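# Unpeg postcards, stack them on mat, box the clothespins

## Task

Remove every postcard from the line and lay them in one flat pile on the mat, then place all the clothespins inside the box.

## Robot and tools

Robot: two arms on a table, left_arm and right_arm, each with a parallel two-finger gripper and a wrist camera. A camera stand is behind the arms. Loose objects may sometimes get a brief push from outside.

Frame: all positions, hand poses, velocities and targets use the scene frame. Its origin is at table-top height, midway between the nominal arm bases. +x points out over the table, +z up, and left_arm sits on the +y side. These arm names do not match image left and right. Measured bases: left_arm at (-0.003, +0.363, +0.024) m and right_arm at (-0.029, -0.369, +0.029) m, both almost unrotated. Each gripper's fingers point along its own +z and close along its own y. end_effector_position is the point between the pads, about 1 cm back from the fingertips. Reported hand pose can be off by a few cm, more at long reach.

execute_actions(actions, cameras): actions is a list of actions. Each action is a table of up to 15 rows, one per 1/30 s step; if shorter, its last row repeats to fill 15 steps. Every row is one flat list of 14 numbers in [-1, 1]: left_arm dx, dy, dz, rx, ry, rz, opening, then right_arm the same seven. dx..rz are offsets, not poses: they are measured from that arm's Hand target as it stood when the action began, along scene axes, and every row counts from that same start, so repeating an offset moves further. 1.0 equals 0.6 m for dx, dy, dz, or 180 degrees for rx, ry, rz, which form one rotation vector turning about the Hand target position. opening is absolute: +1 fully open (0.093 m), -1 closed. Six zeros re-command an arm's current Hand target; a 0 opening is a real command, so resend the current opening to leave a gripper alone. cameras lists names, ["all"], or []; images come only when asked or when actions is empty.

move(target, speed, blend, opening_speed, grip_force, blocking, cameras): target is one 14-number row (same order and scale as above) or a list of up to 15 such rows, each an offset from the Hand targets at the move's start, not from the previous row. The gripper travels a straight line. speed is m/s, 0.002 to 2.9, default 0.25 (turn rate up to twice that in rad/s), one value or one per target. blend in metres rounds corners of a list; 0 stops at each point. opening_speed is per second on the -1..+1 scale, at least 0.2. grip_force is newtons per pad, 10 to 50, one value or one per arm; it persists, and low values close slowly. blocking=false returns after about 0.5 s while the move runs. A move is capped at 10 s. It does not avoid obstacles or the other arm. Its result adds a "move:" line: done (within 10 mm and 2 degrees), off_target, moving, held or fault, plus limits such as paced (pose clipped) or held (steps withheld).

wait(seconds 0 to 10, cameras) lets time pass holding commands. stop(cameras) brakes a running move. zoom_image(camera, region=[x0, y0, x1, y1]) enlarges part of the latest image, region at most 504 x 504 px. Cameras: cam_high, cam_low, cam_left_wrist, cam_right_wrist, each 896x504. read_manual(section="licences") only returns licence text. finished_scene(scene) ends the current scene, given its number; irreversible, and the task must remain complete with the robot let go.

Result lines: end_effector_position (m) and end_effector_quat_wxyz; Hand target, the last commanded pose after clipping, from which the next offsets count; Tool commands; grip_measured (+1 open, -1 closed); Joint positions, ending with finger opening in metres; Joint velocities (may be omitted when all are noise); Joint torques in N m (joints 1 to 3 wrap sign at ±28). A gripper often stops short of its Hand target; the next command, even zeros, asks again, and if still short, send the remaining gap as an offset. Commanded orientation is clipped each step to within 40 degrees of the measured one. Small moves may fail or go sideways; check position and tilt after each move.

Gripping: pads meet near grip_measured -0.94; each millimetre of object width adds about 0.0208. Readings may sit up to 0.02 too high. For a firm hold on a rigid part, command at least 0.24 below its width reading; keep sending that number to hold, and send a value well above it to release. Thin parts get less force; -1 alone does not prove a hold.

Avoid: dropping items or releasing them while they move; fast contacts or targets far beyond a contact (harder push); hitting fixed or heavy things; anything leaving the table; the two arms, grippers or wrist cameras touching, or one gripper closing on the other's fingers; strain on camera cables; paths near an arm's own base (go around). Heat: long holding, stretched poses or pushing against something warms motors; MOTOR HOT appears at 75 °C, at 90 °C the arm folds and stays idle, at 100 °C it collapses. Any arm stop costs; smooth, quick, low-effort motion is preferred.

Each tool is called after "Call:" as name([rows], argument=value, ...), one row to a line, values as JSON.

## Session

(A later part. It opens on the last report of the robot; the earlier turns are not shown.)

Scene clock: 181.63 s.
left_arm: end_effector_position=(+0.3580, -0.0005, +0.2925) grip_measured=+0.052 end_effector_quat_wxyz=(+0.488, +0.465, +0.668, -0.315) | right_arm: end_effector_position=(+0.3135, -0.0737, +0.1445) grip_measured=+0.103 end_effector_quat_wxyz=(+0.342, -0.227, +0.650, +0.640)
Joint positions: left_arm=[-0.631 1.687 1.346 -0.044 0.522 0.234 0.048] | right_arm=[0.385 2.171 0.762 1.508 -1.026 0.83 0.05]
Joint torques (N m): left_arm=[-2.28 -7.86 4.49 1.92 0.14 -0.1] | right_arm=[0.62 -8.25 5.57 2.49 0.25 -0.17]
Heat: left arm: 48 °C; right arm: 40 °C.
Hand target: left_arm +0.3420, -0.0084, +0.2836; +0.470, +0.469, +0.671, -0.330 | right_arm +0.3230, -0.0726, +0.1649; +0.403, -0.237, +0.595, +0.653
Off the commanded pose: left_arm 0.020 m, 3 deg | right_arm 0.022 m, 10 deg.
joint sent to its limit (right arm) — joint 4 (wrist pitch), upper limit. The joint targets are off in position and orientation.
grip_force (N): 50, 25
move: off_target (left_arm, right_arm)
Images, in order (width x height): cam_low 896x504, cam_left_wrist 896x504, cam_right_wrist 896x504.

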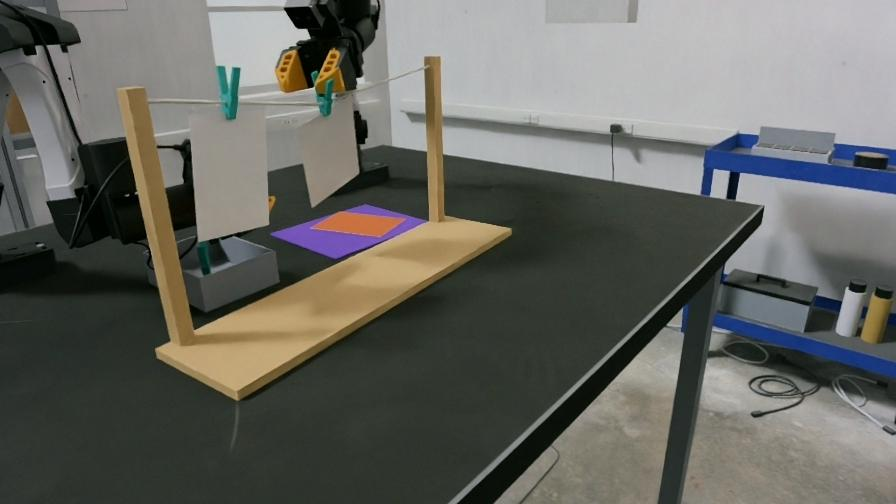

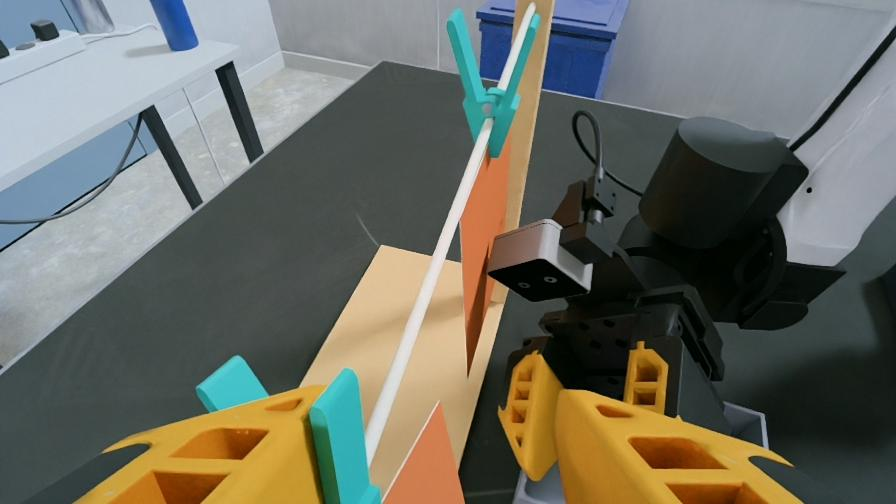

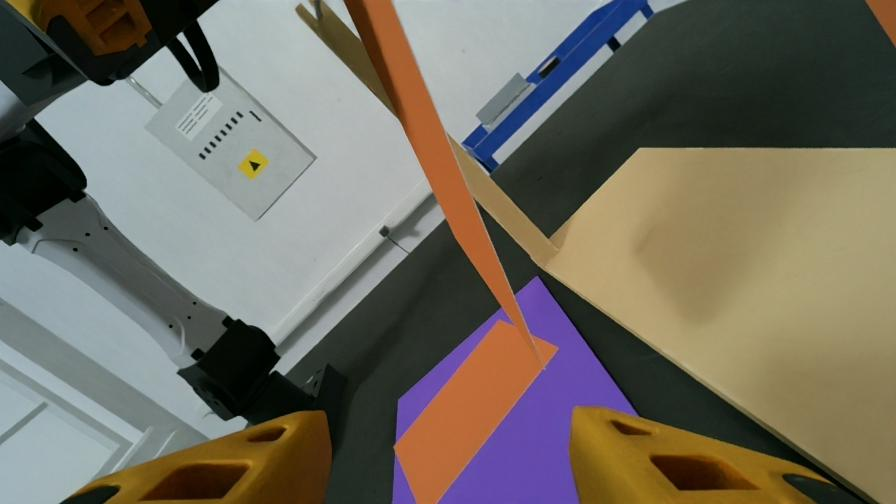

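Call:
move(target=[0,0,0,0,0,0,0.05,0.043,0.022,0.012,-0.015,-0.092,-0.011,0.1], speed=0.08, cameras=["cam_low","cam_left_wrist","cam_right_wrist"])

Scene clock: 185.00 s.
left_arm: end_effector_position=(+0.3580, -0.0005, +0.2925) grip_measured=+0.052 end_effector_quat_wxyz=(+0.488, +0.465, +0.668, -0.315) | right_arm: end_effector_position=(+0.3426, -0.0620, +0.1511) grip_measured=+0.103 end_effector_quat_wxyz=(+0.439, -0.315, +0.597, +0.593)
Joint positions: left_arm=[-0.631 1.687 1.346 -0.044 0.522 0.234 0.048] | right_arm=[0.385 2.249 0.911 1.508 -1.025 0.593 0.05]
Joint torques (N m): left_arm=[-2.25 -7.87 4.51 1.92 0.13 -0.11] | right_arm=[0.64 -8.91 6.11 2.46 0.22 -0.16]
Heat: left arm: 48 °C; right arm: 41 °C.
Hand target: left_arm +0.3420, -0.0084, +0.2836; +0.470, +0.469, +0.671, -0.330 | right_arm +0.3488, -0.0594, +0.1721; +0.490, -0.328, +0.550, +0.591
Off the commanded pose: left_arm 0.020 m, 3 deg | right_arm 0.022 m, 8 deg.
joint sent to its limit (right arm) — joint 4 (wrist pitch), upper limit. The joint targets are off in position and orientation.
grip_force (N): 50, 25
move: off_target (left_arm, right_arm)
Images, in order (width x height): cam_low 896x504, cam_left_wrist 896x504, cam_right_wrist 896x504.

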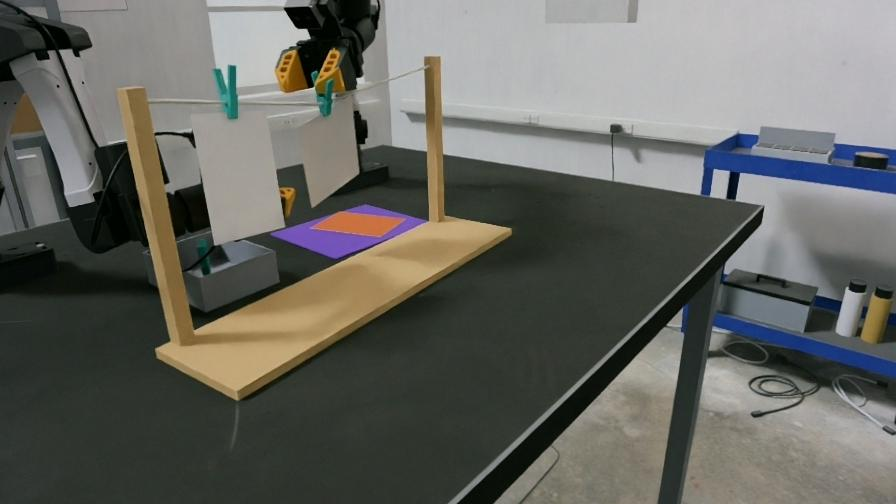

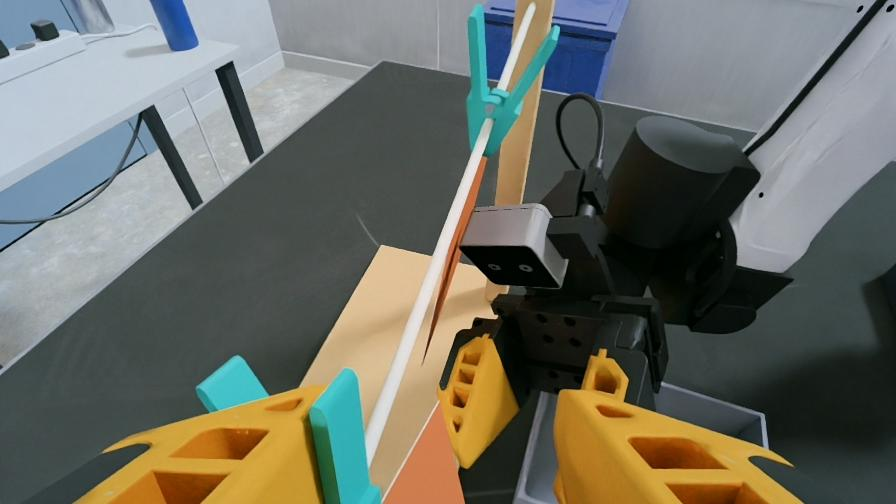

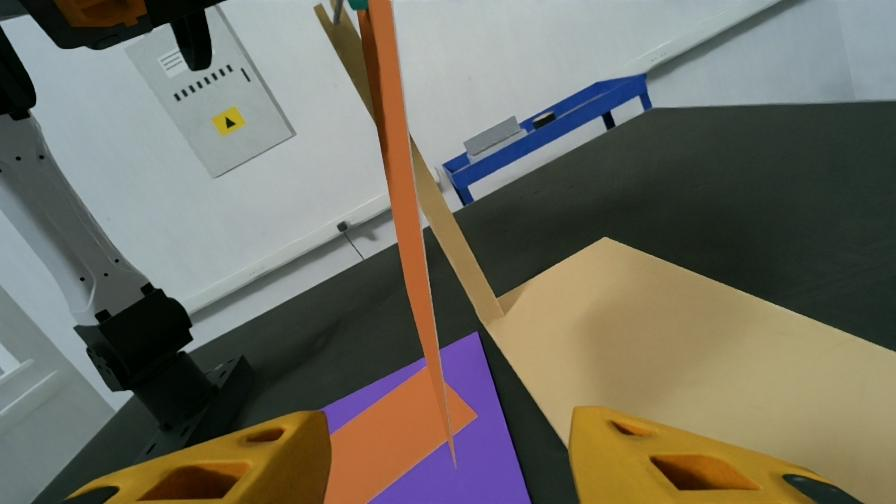

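Call:
move(target=[0,0,0,0,0,0,0.05,-0.005,0.085,0.003,0,0,0,0.1], speed=0.08, cameras=["cam_low","cam_left_wrist","cam_right_wrist"])

Scene clock: 186.77 s.
left_arm: end_effector_position=(+0.3580, -0.0005, +0.2925) grip_measured=+0.052 end_effector_quat_wxyz=(+0.488, +0.465, +0.668, -0.315) | right_arm: end_effector_position=(+0.3362, -0.0090, +0.1545) grip_measured=+0.103 end_effector_quat_wxyz=(+0.449, -0.321, +0.578, +0.601)
Joint positions: left_arm=[-0.631 1.687 1.346 -0.044 0.522 0.234 0.048] | right_arm=[0.514 2.31 1.011 1.508 -0.91 0.587 0.05]
Joint torques (N m): left_arm=[-2.26 -7.9 4.46 1.91 0.13 -0.11] | right_arm=[0.28 -9.44 6.34 2.26 0.31 -0.15]
Heat: left arm: 48 °C; right arm: 41 °C.
Hand target: left_arm +0.3420, -0.0084, +0.2836; +0.470, +0.469, +0.671, -0.330 | right_arm +0.3458, -0.0084, +0.1739; +0.490, -0.328, +0.550, +0.591
Off the commanded pose: left_arm 0.020 m, 3 deg | right_arm 0.022 m, 6 deg.
grip_force (N): 50, 25
move: off_target (left_arm, right_arm)
Images, in order (width x height): cam_low 896x504, cam_left_wrist 896x504, cam_right_wrist 896x504.

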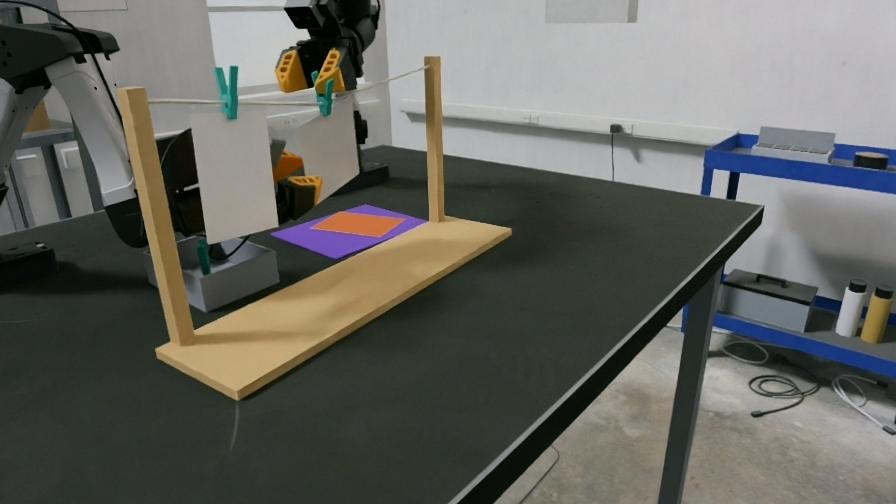

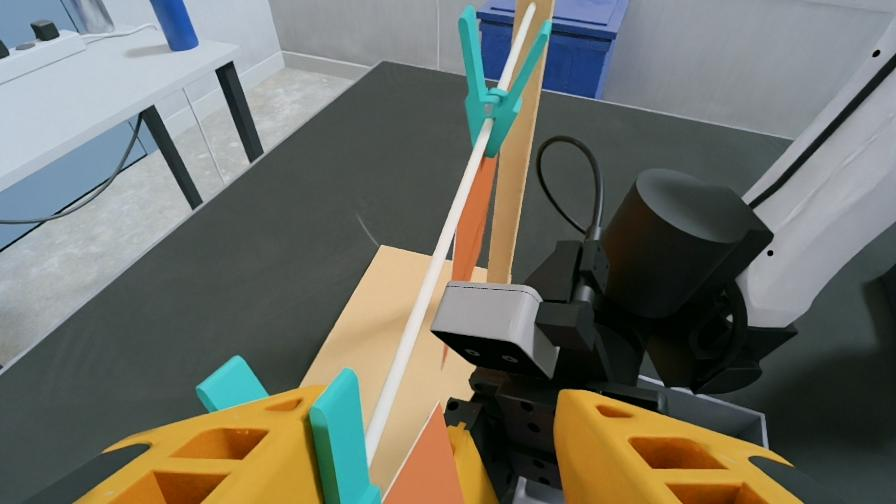

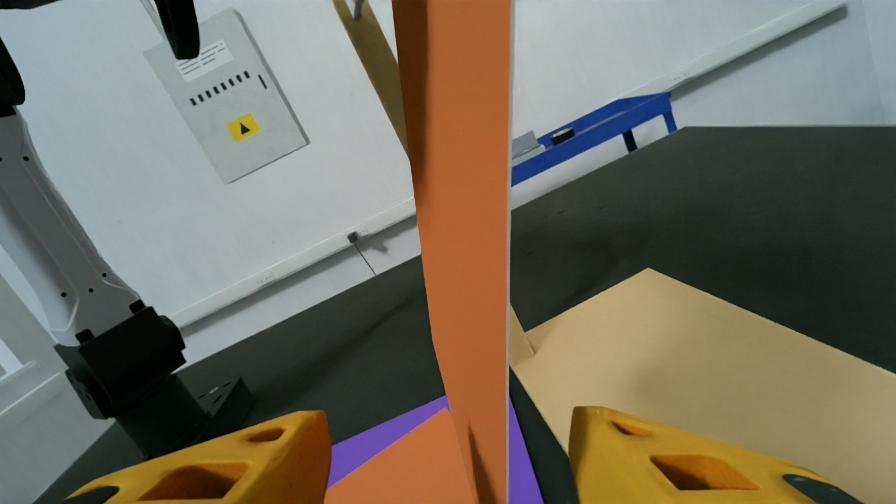

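Call:
move([
  [0,0,0,0,0,0,0.05,0.015,0.008,-0.003,0,0,0,0.1],
  [0,0,0,0,0,0,0.05,0.015,0.008,-0.003,0,0,0,-1],
], speed=0.05, grip_force=[50,25], cameras=["cam_low","cam_left_wrist","cam_right_wrist"])

Scene clock: 192.20 s.
left_arm: end_effector_position=(+0.3583, -0.0005, +0.2927) grip_measured=+0.052 end_effector_quat_wxyz=(+0.489, +0.465, +0.668, -0.314) | right_arm: end_effector_position=(+0.3441, -0.0036, +0.1568) grip_measured=-0.977 end_effector_quat_wxyz=(+0.458, -0.326, +0.568, +0.601)
Joint positions: left_arm=[-0.631 1.687 1.346 -0.042 0.521 0.234 0.048] | right_arm=[0.516 2.338 1.063 1.508 -0.91 0.584 0]
Joint torques (N m): left_arm=[-2.26 -7.83 4.45 1.89 0.17 -0.11] | right_arm=[0.27 -9.76 6.42 2.01 0.31 -0.11]
Heat: left arm: 48 °C; right arm: 41 °C.
Hand target: left_arm +0.3420, -0.0084, +0.2836; +0.470, +0.469, +0.671, -0.330 | right_arm +0.3548, -0.0036, +0.1721; +0.490, -0.328, +0.550, +0.591
Off the commanded pose: left_arm 0.020 m, 3 deg | right_arm 0.019 m, 4 deg.
grip_force (N): 50, 25
move: off_target (left_arm, right_arm); target 2's new opening was sent with right_arm's hand 0.019 m and 5 deg from that target
Images, in order (width x height): cam_low 896x504, cam_left_wrist 896x504, cam_right_wrist 896x504.

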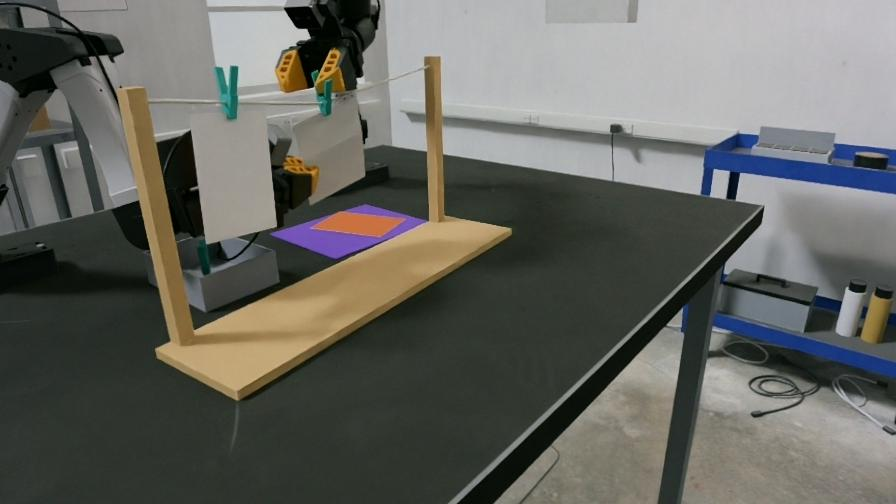

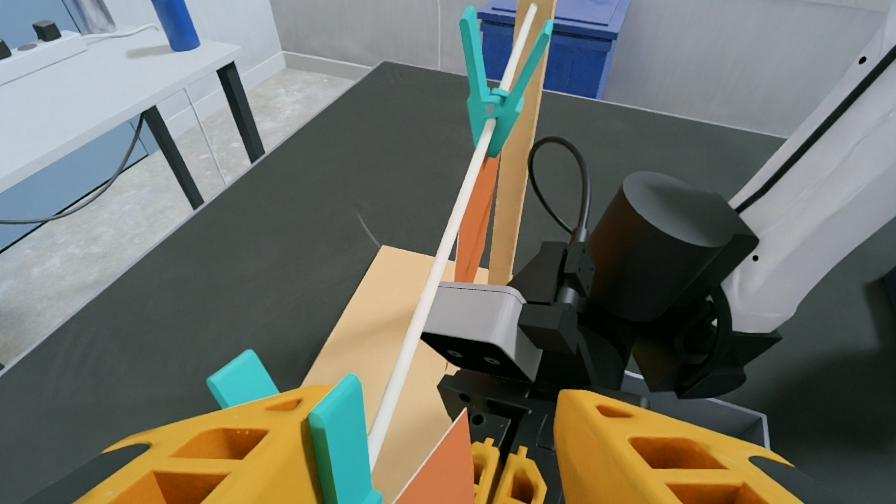

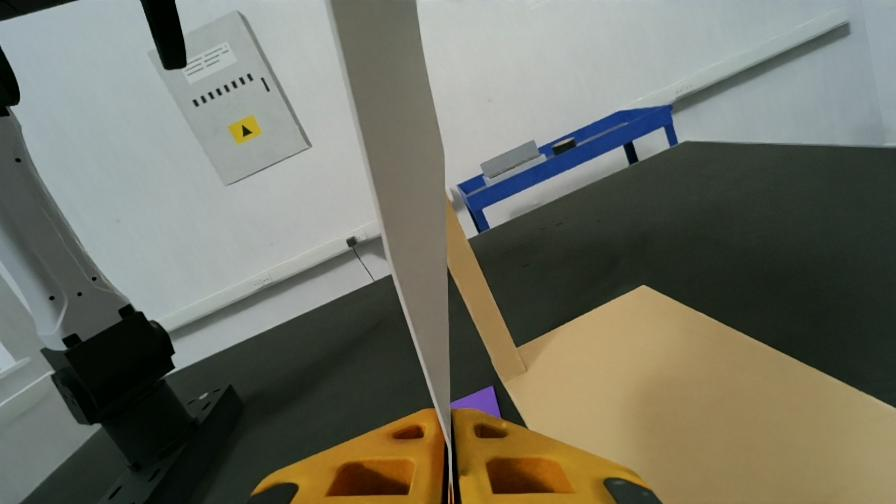

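Call:
move([
  [0.01,0,0.14,0,0,0,0.05,0.015,0.008,-0.003,0,0,0,-1],
  [0.04,0.1,0.16,0,0,0,0.4,0.015,0.008,-0.003,0,0,0,-1],
], speed=0.1, blend=0.02, cameras=["cam_low","cam_left_wrist","cam_right_wrist"])

Scene clock: 195.70 s.
left_arm: end_effector_position=(+0.3766, +0.0514, +0.3535) grip_measured=+0.398 end_effector_quat_wxyz=(+0.457, +0.454, +0.691, -0.327) | right_arm: end_effector_position=(+0.3553, -0.0019, +0.1600) grip_measured=-0.977 end_effector_quat_wxyz=(+0.469, -0.328, +0.560, +0.599)
Joint positions: left_arm=[-0.481 1.687 1.647 -0.449 0.667 0.277 0.064] | right_arm=[0.508 2.364 1.115 1.508 -0.908 0.583 0]
Joint torques (N m): left_arm=[-0.36 -8.72 10.44 1.46 0.41 0.31] | right_arm=[0.25 -9.81 6.57 1.79 0.31 -0.11]
Heat: left arm: 47 °C; right arm: 41 °C.
Hand target: left_arm +0.3660, +0.0516, +0.3796; +0.470, +0.469, +0.671, -0.330 | right_arm +0.3638, +0.0012, +0.1703; +0.490, -0.328, +0.550, +0.591
Off the commanded pose: left_arm 0.028 m, 3 deg | right_arm 0.014 m, 3 deg.
grip_force (N): 50, 25
move: off_target (left_arm, right_arm); target 2's new opening was sent with left_arm's hand 0.028 m and 3 deg from that target
Images, in order (width x height): cam_low 896x504, cam_left_wrist 896x504, cam_right_wrist 896x504.

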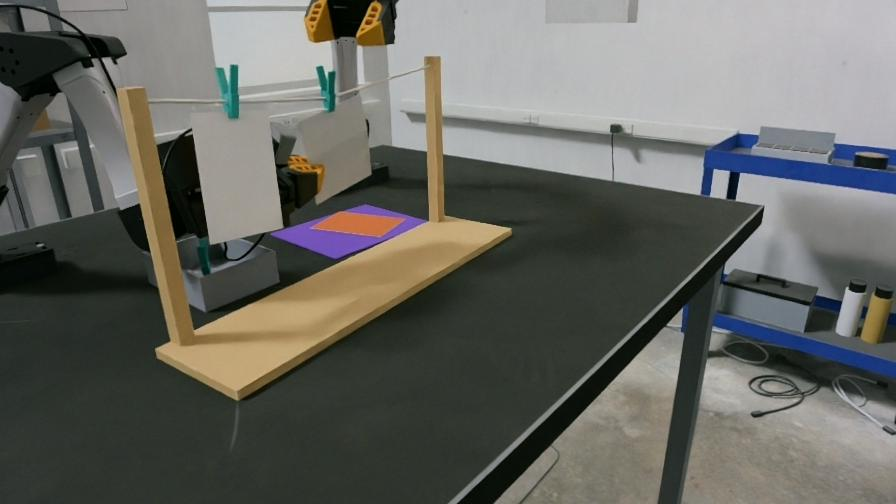

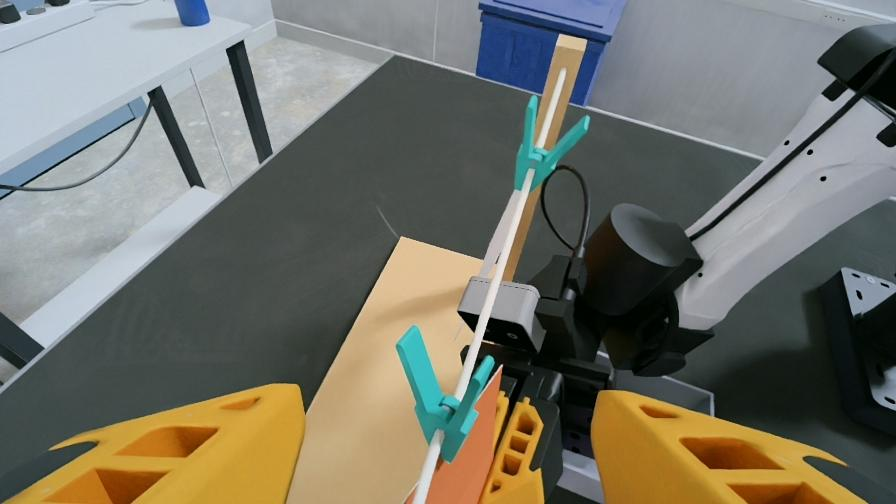

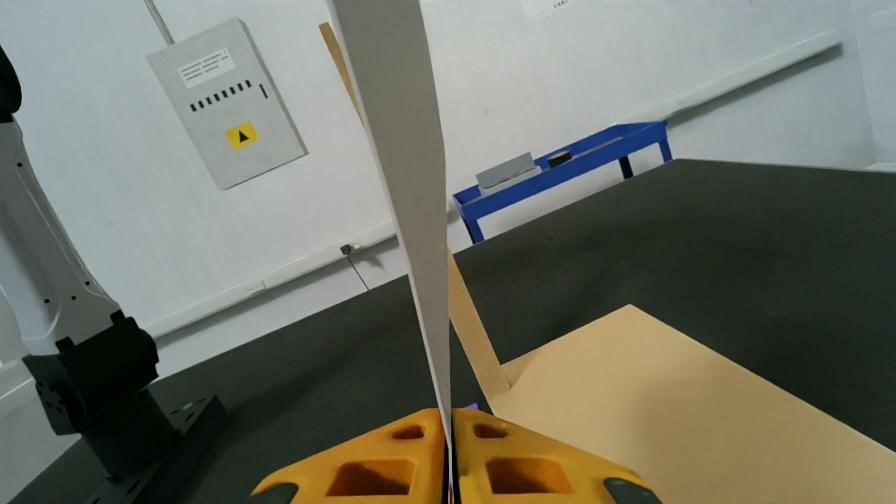

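Call:
move(target=[0.005,-0.036,-0.045,0,0,0,0.4,0,0,0,0,0,0,-1], speed=0.08, cameras=["cam_low","cam_left_wrist"])

Scene clock: 197.07 s.
left_arm: end_effector_position=(+0.3610, +0.0321, +0.3470) grip_measured=+0.398 end_effector_quat_wxyz=(+0.446, +0.471, +0.684, -0.335) | right_arm: end_effector_position=(+0.3553, -0.0019, +0.1600) grip_measured=-0.977 end_effector_quat_wxyz=(+0.469, -0.328, +0.560, +0.599)
Joint positions: left_arm=[-0.534 1.687 1.628 -0.438 0.656 0.277 0.064] | right_arm=[0.508 2.364 1.115 1.508 -0.908 0.583 0]
Joint torques (N m): left_arm=[-0.62 -6.63 5.55 2.47 0.05 0.03] | right_arm=[0.21 -9.7 6.54 1.77 0.31 -0.11]
Heat: left arm: 47 °C; right arm: 41 °C.
Hand target: left_arm +0.3690, +0.0300, +0.3526; +0.470, +0.469, +0.671, -0.330 | right_arm +0.3638, +0.0012, +0.1703; +0.490, -0.328, +0.550, +0.591
Off the commanded pose: left_arm 0.010 m, 3 deg | right_arm 0.014 m, 3 deg.
grip_force (N): 50, 25
move: off_target (left_arm, right_arm)
Images, in order (width x height): cam_low 896x504, cam_left_wrist 896x504.

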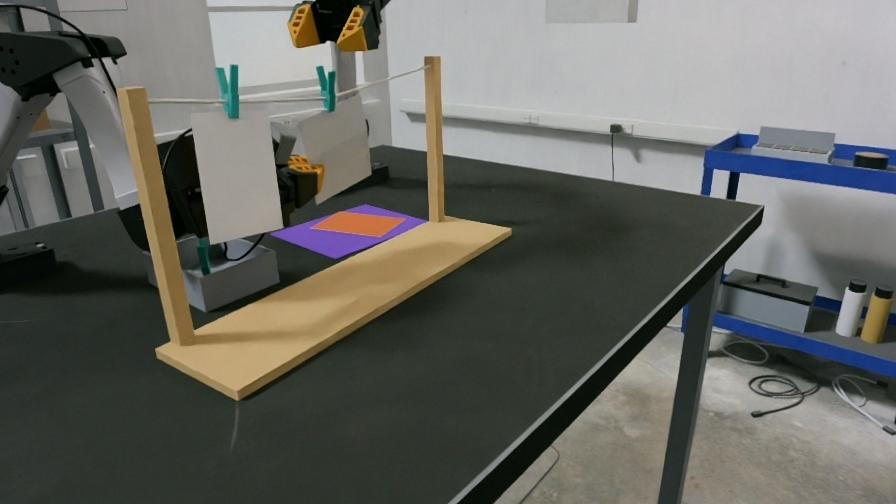

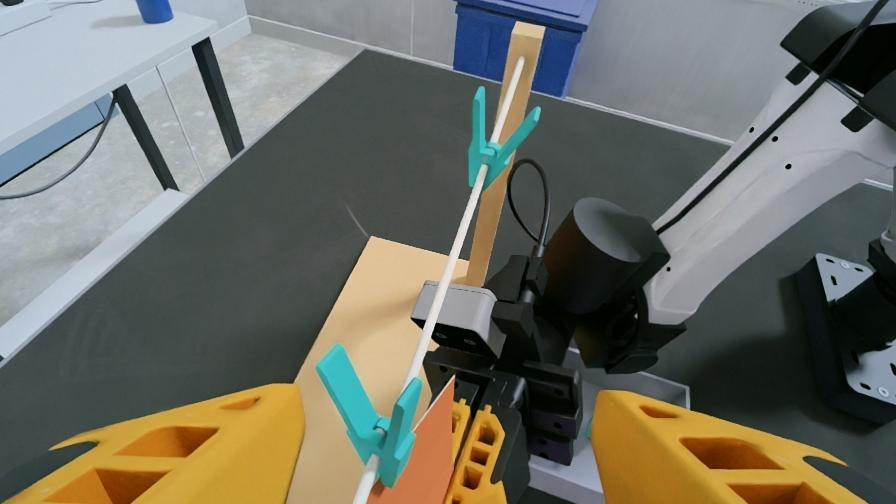

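Call:
move([
  [0.025,0,0,0,0,0,0.4,0,0,0,0,0,0,-1],
  [0.023,-0.02,-0.05,0,0,0,0.4,0,0,0,0,0,0,-1],
], speed=0.06, cameras=["cam_low","cam_left_wrist"])

Scene clock: 199.50 s.
left_arm: end_effector_position=(+0.3750, +0.0207, +0.3183) grip_measured=+0.398 end_effector_quat_wxyz=(+0.447, +0.472, +0.683, -0.334) | right_arm: end_effector_position=(+0.3553, -0.0019, +0.1600) grip_measured=-0.977 end_effector_quat_wxyz=(+0.469, -0.328, +0.560, +0.599)
Joint positions: left_arm=[-0.542 1.74 1.573 -0.324 0.648 0.276 0.064] | right_arm=[0.508 2.364 1.115 1.508 -0.908 0.583 0]
Joint torques (N m): left_arm=[-0.87 -6.91 5.67 2.49 0.05 -0.01] | right_arm=[0.2 -9.76 6.5 1.77 0.32 -0.1]
Heat: left arm: 48 °C; right arm: 41 °C.
Hand target: left_arm +0.3828, +0.0180, +0.3226; +0.470, +0.469, +0.671, -0.330 | right_arm +0.3638, +0.0012, +0.1703; +0.490, -0.328, +0.550, +0.591
Off the commanded pose: left_arm 0.009 m, 3 deg | right_arm 0.014 m, 3 deg.
grip_force (N): 50, 25
move: off_target (left_arm, right_arm)
Images, in order (width x height): cam_low 896x504, cam_left_wrist 896x504.

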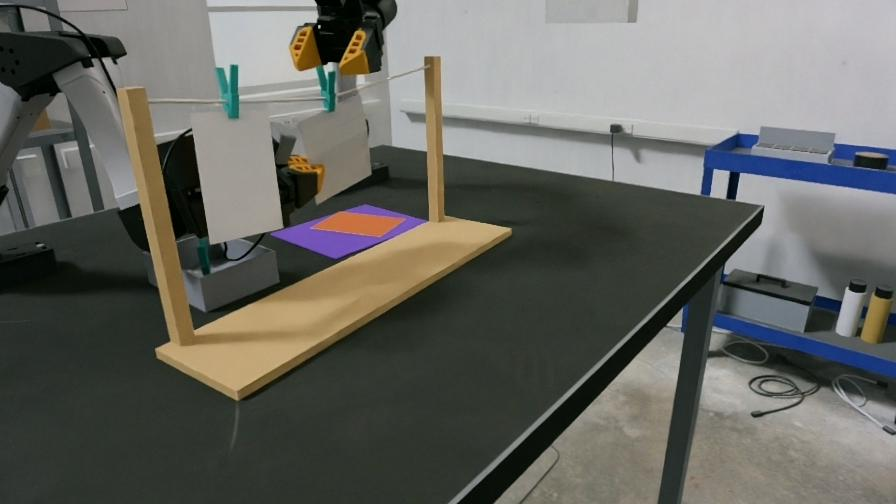

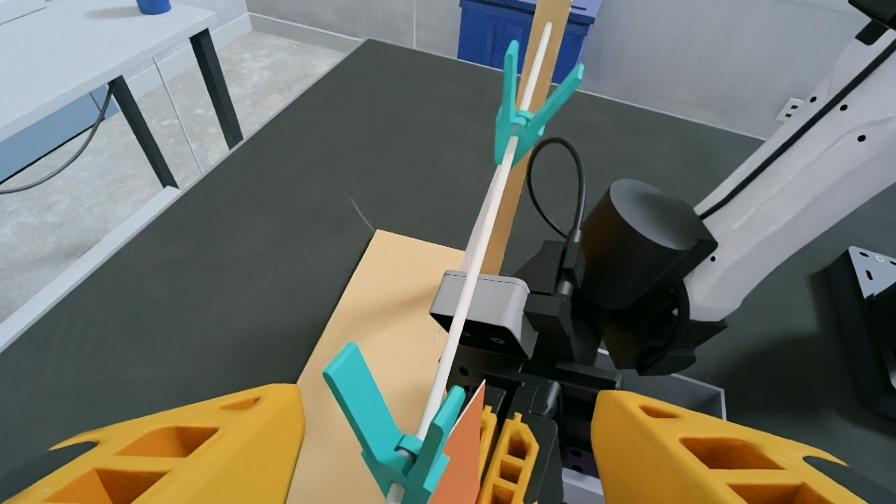

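Call:
move(target=[0.015,-0.023,-0.015,0,0,0,0.4,0,0,0,0,0,0,-1], speed=0.06, cameras=["cam_low","cam_left_wrist"])

Scene clock: 201.03 s.
left_arm: end_effector_position=(+0.3851, +0.0127, +0.2980) grip_measured=+0.398 end_effector_quat_wxyz=(+0.438, +0.467, +0.692, -0.332) | right_arm: end_effector_position=(+0.3553, -0.0019, +0.1600) grip_measured=-0.977 end_effector_quat_wxyz=(+0.469, -0.328, +0.560, +0.599)
Joint positions: left_arm=[-0.55 1.792 1.573 -0.292 0.631 0.265 0.064] | right_arm=[0.508 2.364 1.115 1.508 -0.908 0.583 0]
Joint torques (N m): left_arm=[-0.92 -7.25 7.82 2.5 0.05 -0.02] | right_arm=[0.24 -9.76 6.52 1.76 0.3 -0.11]
Heat: left arm: 48 °C; right arm: 41 °C.
Hand target: left_arm +0.3918, +0.0042, +0.3136; +0.470, +0.469, +0.671, -0.330 | right_arm +0.3638, +0.0012, +0.1703; +0.490, -0.328, +0.550, +0.591
Off the commanded pose: left_arm 0.019 m, 4 deg | right_arm 0.014 m, 3 deg.
grip_force (N): 50, 25
move: off_target (left_arm, right_arm)
Images, in order (width x height): cam_low 896x504, cam_left_wrist 896x504.

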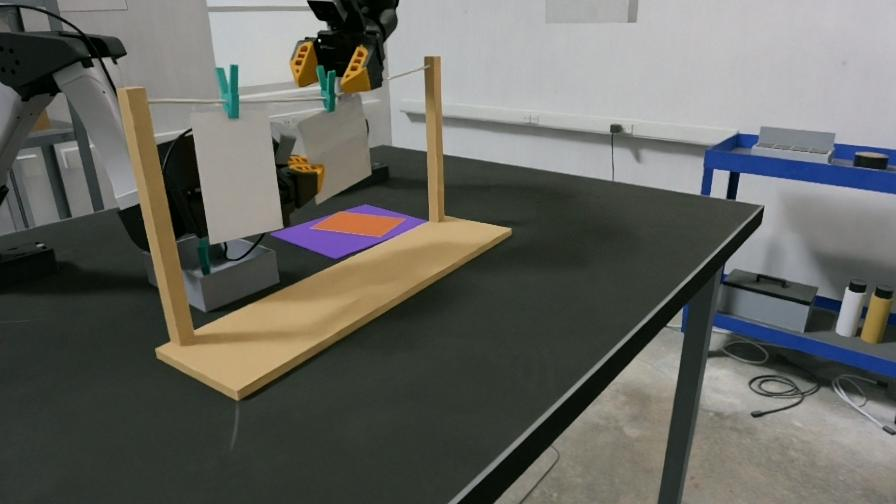

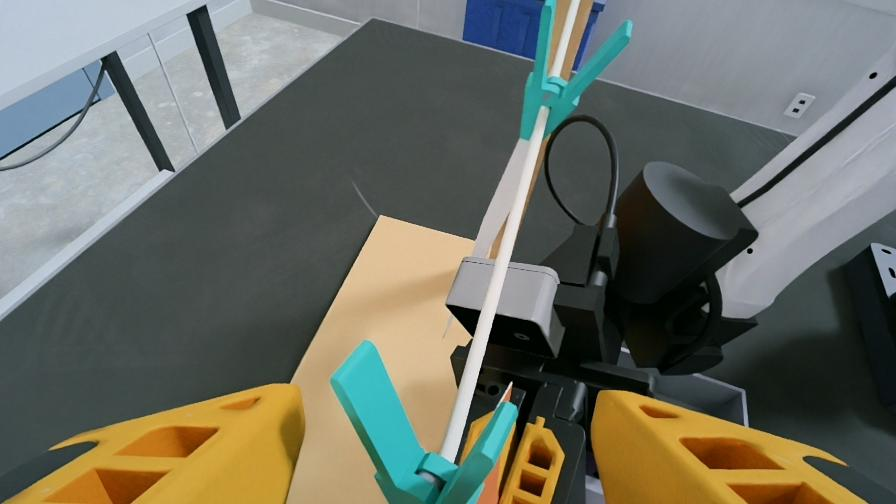

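Call:
move(target=[0.0,-0.02,0.01,0,0,0,0.4,0,0,0,0,0,0,-1], speed=0.06, cameras=["cam_left_wrist"])

Scene clock: 202.40 s.
left_arm: end_effector_position=(+0.3793, -0.0014, +0.2931) grip_measured=+0.398 end_effector_quat_wxyz=(+0.431, +0.471, +0.694, -0.333) | right_arm: end_effector_position=(+0.3553, -0.0019, +0.1600) grip_measured=-0.977 end_effector_quat_wxyz=(+0.469, -0.328, +0.560, +0.599)
Joint positions: left_arm=[-0.585 1.811 1.585 -0.292 0.608 0.253 0.064] | right_arm=[0.508 2.364 1.115 1.508 -0.908 0.583 0]
Joint torques (N m): left_arm=[-0.81 -7.2 10.58 2.35 0.04 -0.02] | right_arm=[0.23 -9.76 6.52 1.76 0.31 -0.11]
Heat: left arm: 48 °C; right arm: 41 °C.
Hand target: left_arm +0.3918, -0.0078, +0.3196; +0.470, +0.469, +0.671, -0.330 | right_arm +0.3638, +0.0012, +0.1703; +0.490, -0.328, +0.550, +0.591
Off the commanded pose: left_arm 0.030 m, 5 deg | right_arm 0.014 m, 3 deg.
grip_force (N): 50, 25
move: off_target (left_arm, right_arm)
Images, in order (width x height): cam_left_wrist 896x504.

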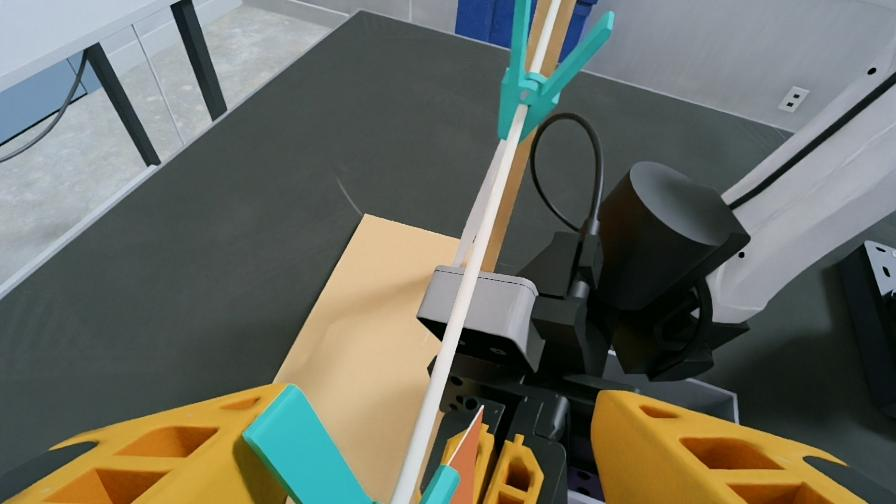

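Call:
move(target=[0.025,0.006,0.015,0,0,0,0.4,0,0,0,0,0,0,-1], speed=0.06, cameras=["cam_left_wrist"])

Scene clock: 203.67 s.
left_arm: end_effector_position=(+0.4051, +0.0005, +0.3124) grip_measured=+0.398 end_effector_quat_wxyz=(+0.458, +0.462, +0.686, -0.326) | right_arm: end_effector_position=(+0.3553, -0.0019, +0.1600) grip_measured=-0.977 end_effector_quat_wxyz=(+0.469, -0.328, +0.560, +0.599)
Joint positions: left_arm=[-0.556 1.863 1.69 -0.292 0.608 0.253 0.064] | right_arm=[0.508 2.364 1.115 1.508 -0.908 0.583 0]
Joint torques (N m): left_arm=[0.02 -7.54 10.58 1.83 0.29 0.14] | right_arm=[0.18 -9.76 6.54 1.77 0.31 -0.12]
Heat: left arm: 48 °C; right arm: 41 °C.
Hand target: left_arm +0.4068, -0.0042, +0.3286; +0.470, +0.469, +0.671, -0.330 | right_arm +0.3638, +0.0012, +0.1703; +0.490, -0.328, +0.550, +0.591
Off the commanded pose: left_arm 0.017 m, 2 deg | right_arm 0.014 m, 3 deg.
grip_force (N): 50, 25
move: off_target (left_arm, right_arm)
Images, in order (width x height): cam_left_wrist 896x504.

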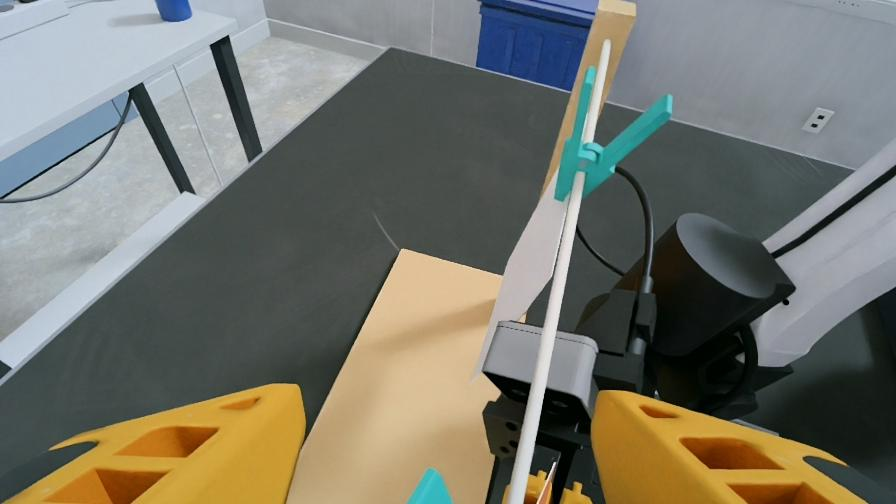

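Call:
move(target=[-0.03,0.015,-0.01,0,0,0,0.4,0,0,0,0,0,0,-1], speed=0.06, cameras=["cam_left_wrist"])

Scene clock: 205.03 s.
left_arm: end_effector_position=(+0.3971, +0.0054, +0.2980) grip_measured=+0.398 end_effector_quat_wxyz=(+0.442, +0.461, +0.696, -0.327) | right_arm: end_effector_position=(+0.3553, -0.0019, +0.1600) grip_measured=-0.977 end_effector_quat_wxyz=(+0.469, -0.328, +0.560, +0.599)
Joint positions: left_arm=[-0.556 1.839 1.628 -0.292 0.608 0.253 0.064] | right_arm=[0.508 2.364 1.115 1.508 -0.908 0.583 0]
Joint torques (N m): left_arm=[-0.34 -11.86 5.67 2.21 0.27 0.13] | right_arm=[0.23 -9.74 6.53 1.77 0.31 -0.11]
Heat: left arm: 49 °C; right arm: 41 °C.
Hand target: left_arm +0.3888, +0.0048, +0.3226; +0.470, +0.469, +0.671, -0.330 | right_arm +0.3638, +0.0012, +0.1703; +0.490, -0.328, +0.550, +0.591
Off the commanded pose: left_arm 0.026 m, 4 deg | right_arm 0.014 m, 3 deg.
grip_force (N): 50, 25
move: off_target (left_arm, right_arm)
Images, in order (width x height): cam_left_wrist 896x504.

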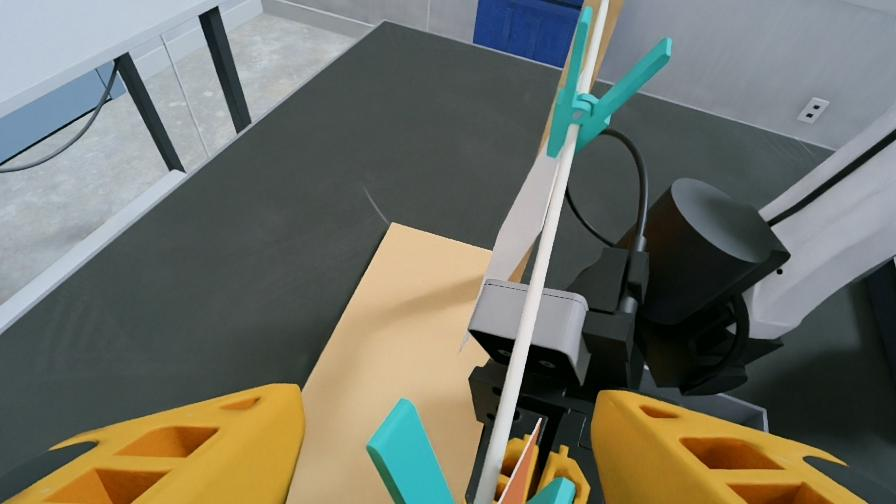

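Call:
move(target=[-0.02,0.016,-0.004,0,0,0,0.4,0,0,0,0,0,0,-1], speed=0.06, cameras=["cam_left_wrist"])

Scene clock: 206.23 s.
left_arm: end_effector_position=(+0.3819, +0.0147, +0.2945) grip_measured=+0.398 end_effector_quat_wxyz=(+0.435, +0.461, +0.701, -0.327) | right_arm: end_effector_position=(+0.3553, -0.0019, +0.1600) grip_measured=-0.977 end_effector_quat_wxyz=(+0.469, -0.328, +0.560, +0.599)
Joint positions: left_arm=[-0.556 1.776 1.549 -0.292 0.608 0.253 0.064] | right_arm=[0.508 2.364 1.115 1.508 -0.908 0.583 0]
Joint torques (N m): left_arm=[0.03 -11.17 5.56 2.35 0.32 0.17] | right_arm=[0.23 -9.81 6.56 1.77 0.31 -0.1]
Heat: left arm: 49 °C; right arm: 41 °C.
Hand target: left_arm +0.3768, +0.0144, +0.3202; +0.470, +0.469, +0.671, -0.330 | right_arm +0.3638, +0.0012, +0.1703; +0.490, -0.328, +0.550, +0.591
Off the commanded pose: left_arm 0.026 m, 5 deg | right_arm 0.014 m, 3 deg.
grip_force (N): 50, 25
move: off_target (left_arm, right_arm)
Images, in order (width x height): cam_left_wrist 896x504.

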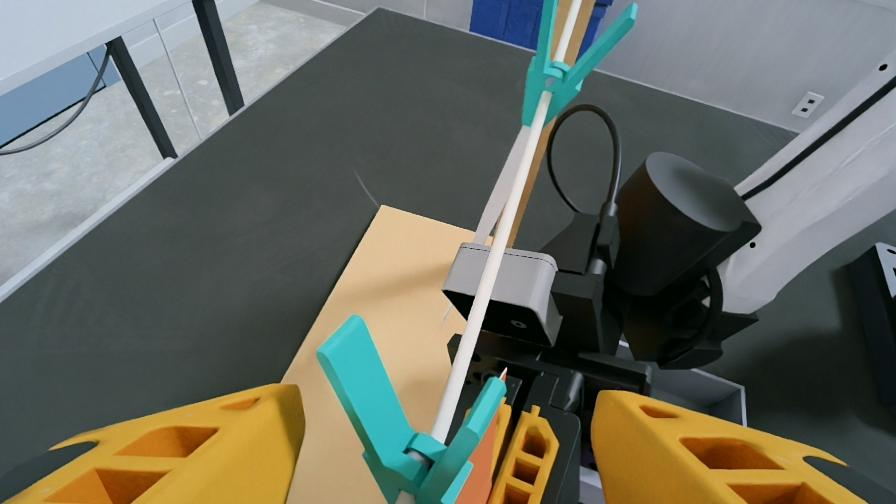

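Call:
move(target=[0.015,-0.016,0.0,0,0,0,0.4,0,0,0,0,0,0,-1], speed=0.06, cameras=["cam_left_wrist"])

Scene clock: 207.30 s.
left_arm: end_effector_position=(+0.3819, +0.0147, +0.2945) grip_measured=+0.398 end_effector_quat_wxyz=(+0.435, +0.461, +0.701, -0.327) | right_arm: end_effector_position=(+0.3553, -0.0019, +0.1600) grip_measured=-0.977 end_effector_quat_wxyz=(+0.469, -0.328, +0.560, +0.599)
Joint positions: left_arm=[-0.556 1.776 1.549 -0.292 0.608 0.253 0.064] | right_arm=[0.508 2.364 1.115 1.508 -0.908 0.583 0]
Joint torques (N m): left_arm=[-0.68 -7.64 9.61 2.34 0.23 0.11] | right_arm=[0.24 -9.77 6.53 1.76 0.29 -0.11]
Heat: left arm: 49 °C; right arm: 41 °C.
Hand target: left_arm +0.3858, +0.0048, +0.3202; +0.470, +0.469, +0.671, -0.330 | right_arm +0.3638, +0.0012, +0.1703; +0.490, -0.328, +0.550, +0.591
Off the commanded pose: left_arm 0.028 m, 5 deg | right_arm 0.014 m, 3 deg.
grip_force (N): 50, 25
move: off_target (left_arm, right_arm)
Images, in order (width x height): cam_left_wrist 896x504.

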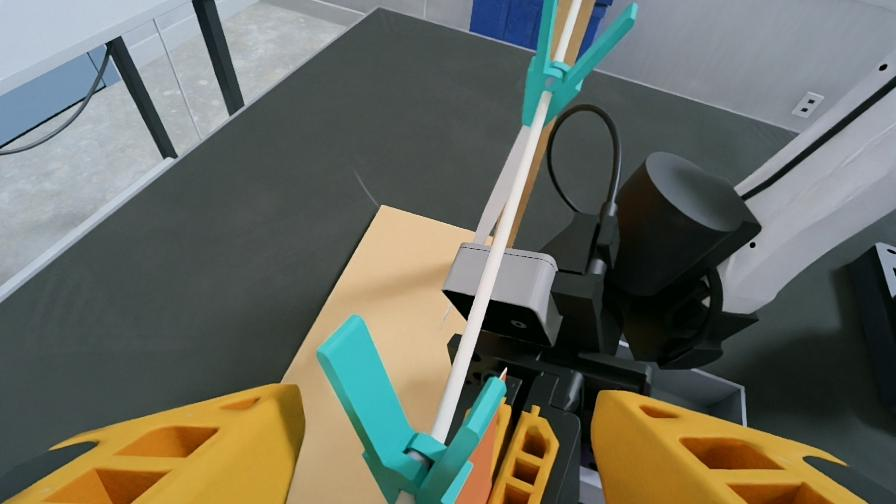

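Call:
move(target=[0.008,-0.013,0.0,0,0,0,0.4,0,0,0,0,0,0,-1], speed=0.06, cameras=["cam_left_wrist"])

Scene clock: 208.50 s.
left_arm: end_effector_position=(+0.3830, +0.0076, +0.2939) grip_measured=+0.398 end_effector_quat_wxyz=(+0.434, +0.465, +0.698, -0.329) | right_arm: end_effector_position=(+0.3553, -0.0019, +0.1600) grip_measured=-0.977 end_effector_quat_wxyz=(+0.469, -0.328, +0.560, +0.599)
Joint positions: left_arm=[-0.567 1.797 1.572 -0.292 0.608 0.253 0.064] | right_arm=[0.508 2.364 1.115 1.508 -0.908 0.583 0]
Joint torques (N m): left_arm=[-0.94 -7.06 10.59 2.32 0.13 0.04] | right_arm=[0.25 -9.81 6.49 1.76 0.31 -0.11]
Heat: left arm: 49 °C; right arm: 41 °C.
Hand target: left_arm +0.3906, -0.0030, +0.3202; +0.470, +0.469, +0.671, -0.330 | right_arm +0.3638, +0.0012, +0.1703; +0.490, -0.328, +0.550, +0.591
Off the commanded pose: left_arm 0.029 m, 5 deg | right_arm 0.014 m, 3 deg.
grip_force (N): 50, 25
move: off_target (left_arm, right_arm)
Images, in order (width x height): cam_left_wrist 896x504.

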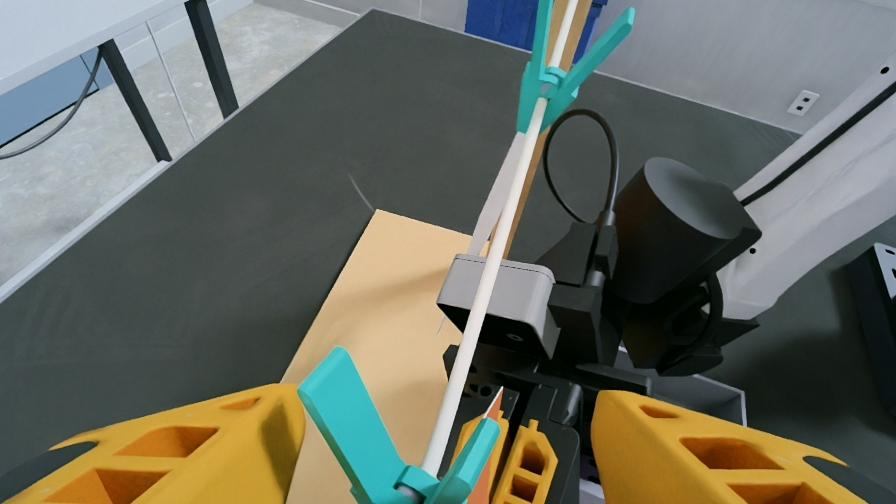

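Call:
move([
  [0.004,-0.003,0.004,0,0,0,-0.3,0,0,0,0,0,0,-1],
  [0.004,-0.003,0.004,0,0,0,-0.6,0,0,0,0,0,0,-1],
], opening_speed=0.4, cameras=["cam_left_wrist","cam_right_wrist"])

Scene clock: 213.10 s.
left_arm: end_effector_position=(+0.3875, +0.0047, +0.3011) grip_measured=-0.594 end_effector_quat_wxyz=(+0.442, +0.465, +0.693, -0.329) | right_arm: end_effector_position=(+0.3525, +0.0010, +0.1584) grip_measured=-0.977 end_effector_quat_wxyz=(+0.466, -0.329, +0.560, +0.600)
Joint positions: left_arm=[-0.567 1.811 1.604 -0.292 0.608 0.253 0.017] | right_arm=[0.516 2.367 1.115 1.508 -0.908 0.583 0]
Joint torques (N m): left_arm=[-1.01 -7.08 10.24 2.22 0.11 0.03] | right_arm=[0.17 -10.02 6.49 1.78 0.31 -0.11]
Heat: left arm: 50 °C; right arm: 41 °C.
Hand target: left_arm +0.3930, -0.0048, +0.3226; +0.470, +0.469, +0.671, -0.330 | right_arm +0.3638, +0.0012, +0.1703; +0.490, -0.328, +0.550, +0.591
Off the commanded pose: left_arm 0.024 m, 4 deg | right_arm 0.016 m, 3 deg.
grip_force (N): 50, 25
move: off_target (left_arm, right_arm); target 2's new opening was sent with left_arm's hand 0.026 m and 4 deg from that target
Images, in order (width x height): cam_left_wrist 896x504, cam_right_wrist 896x504.

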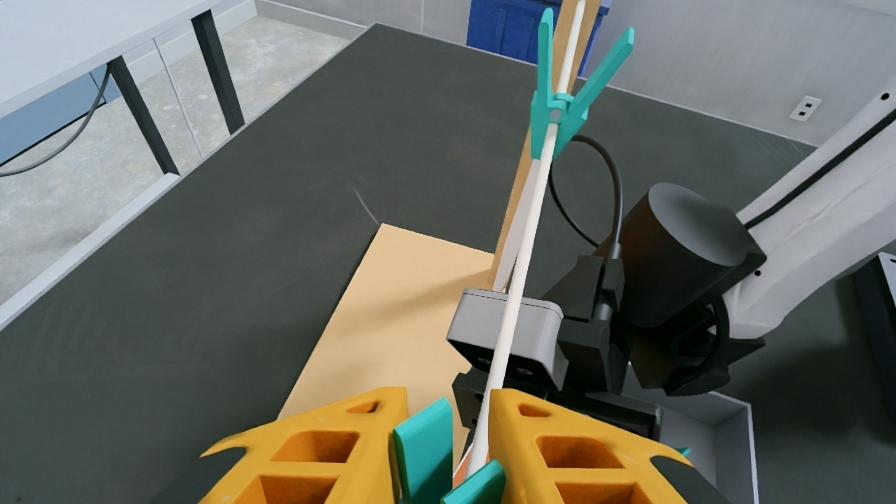

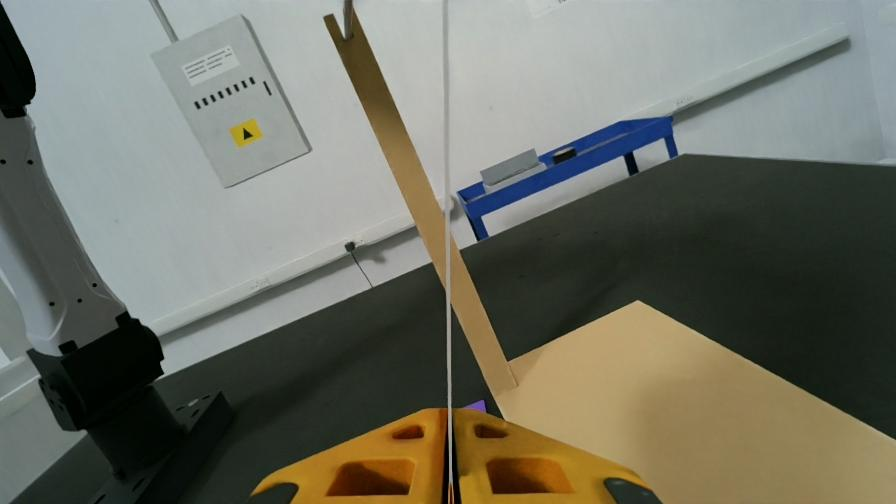

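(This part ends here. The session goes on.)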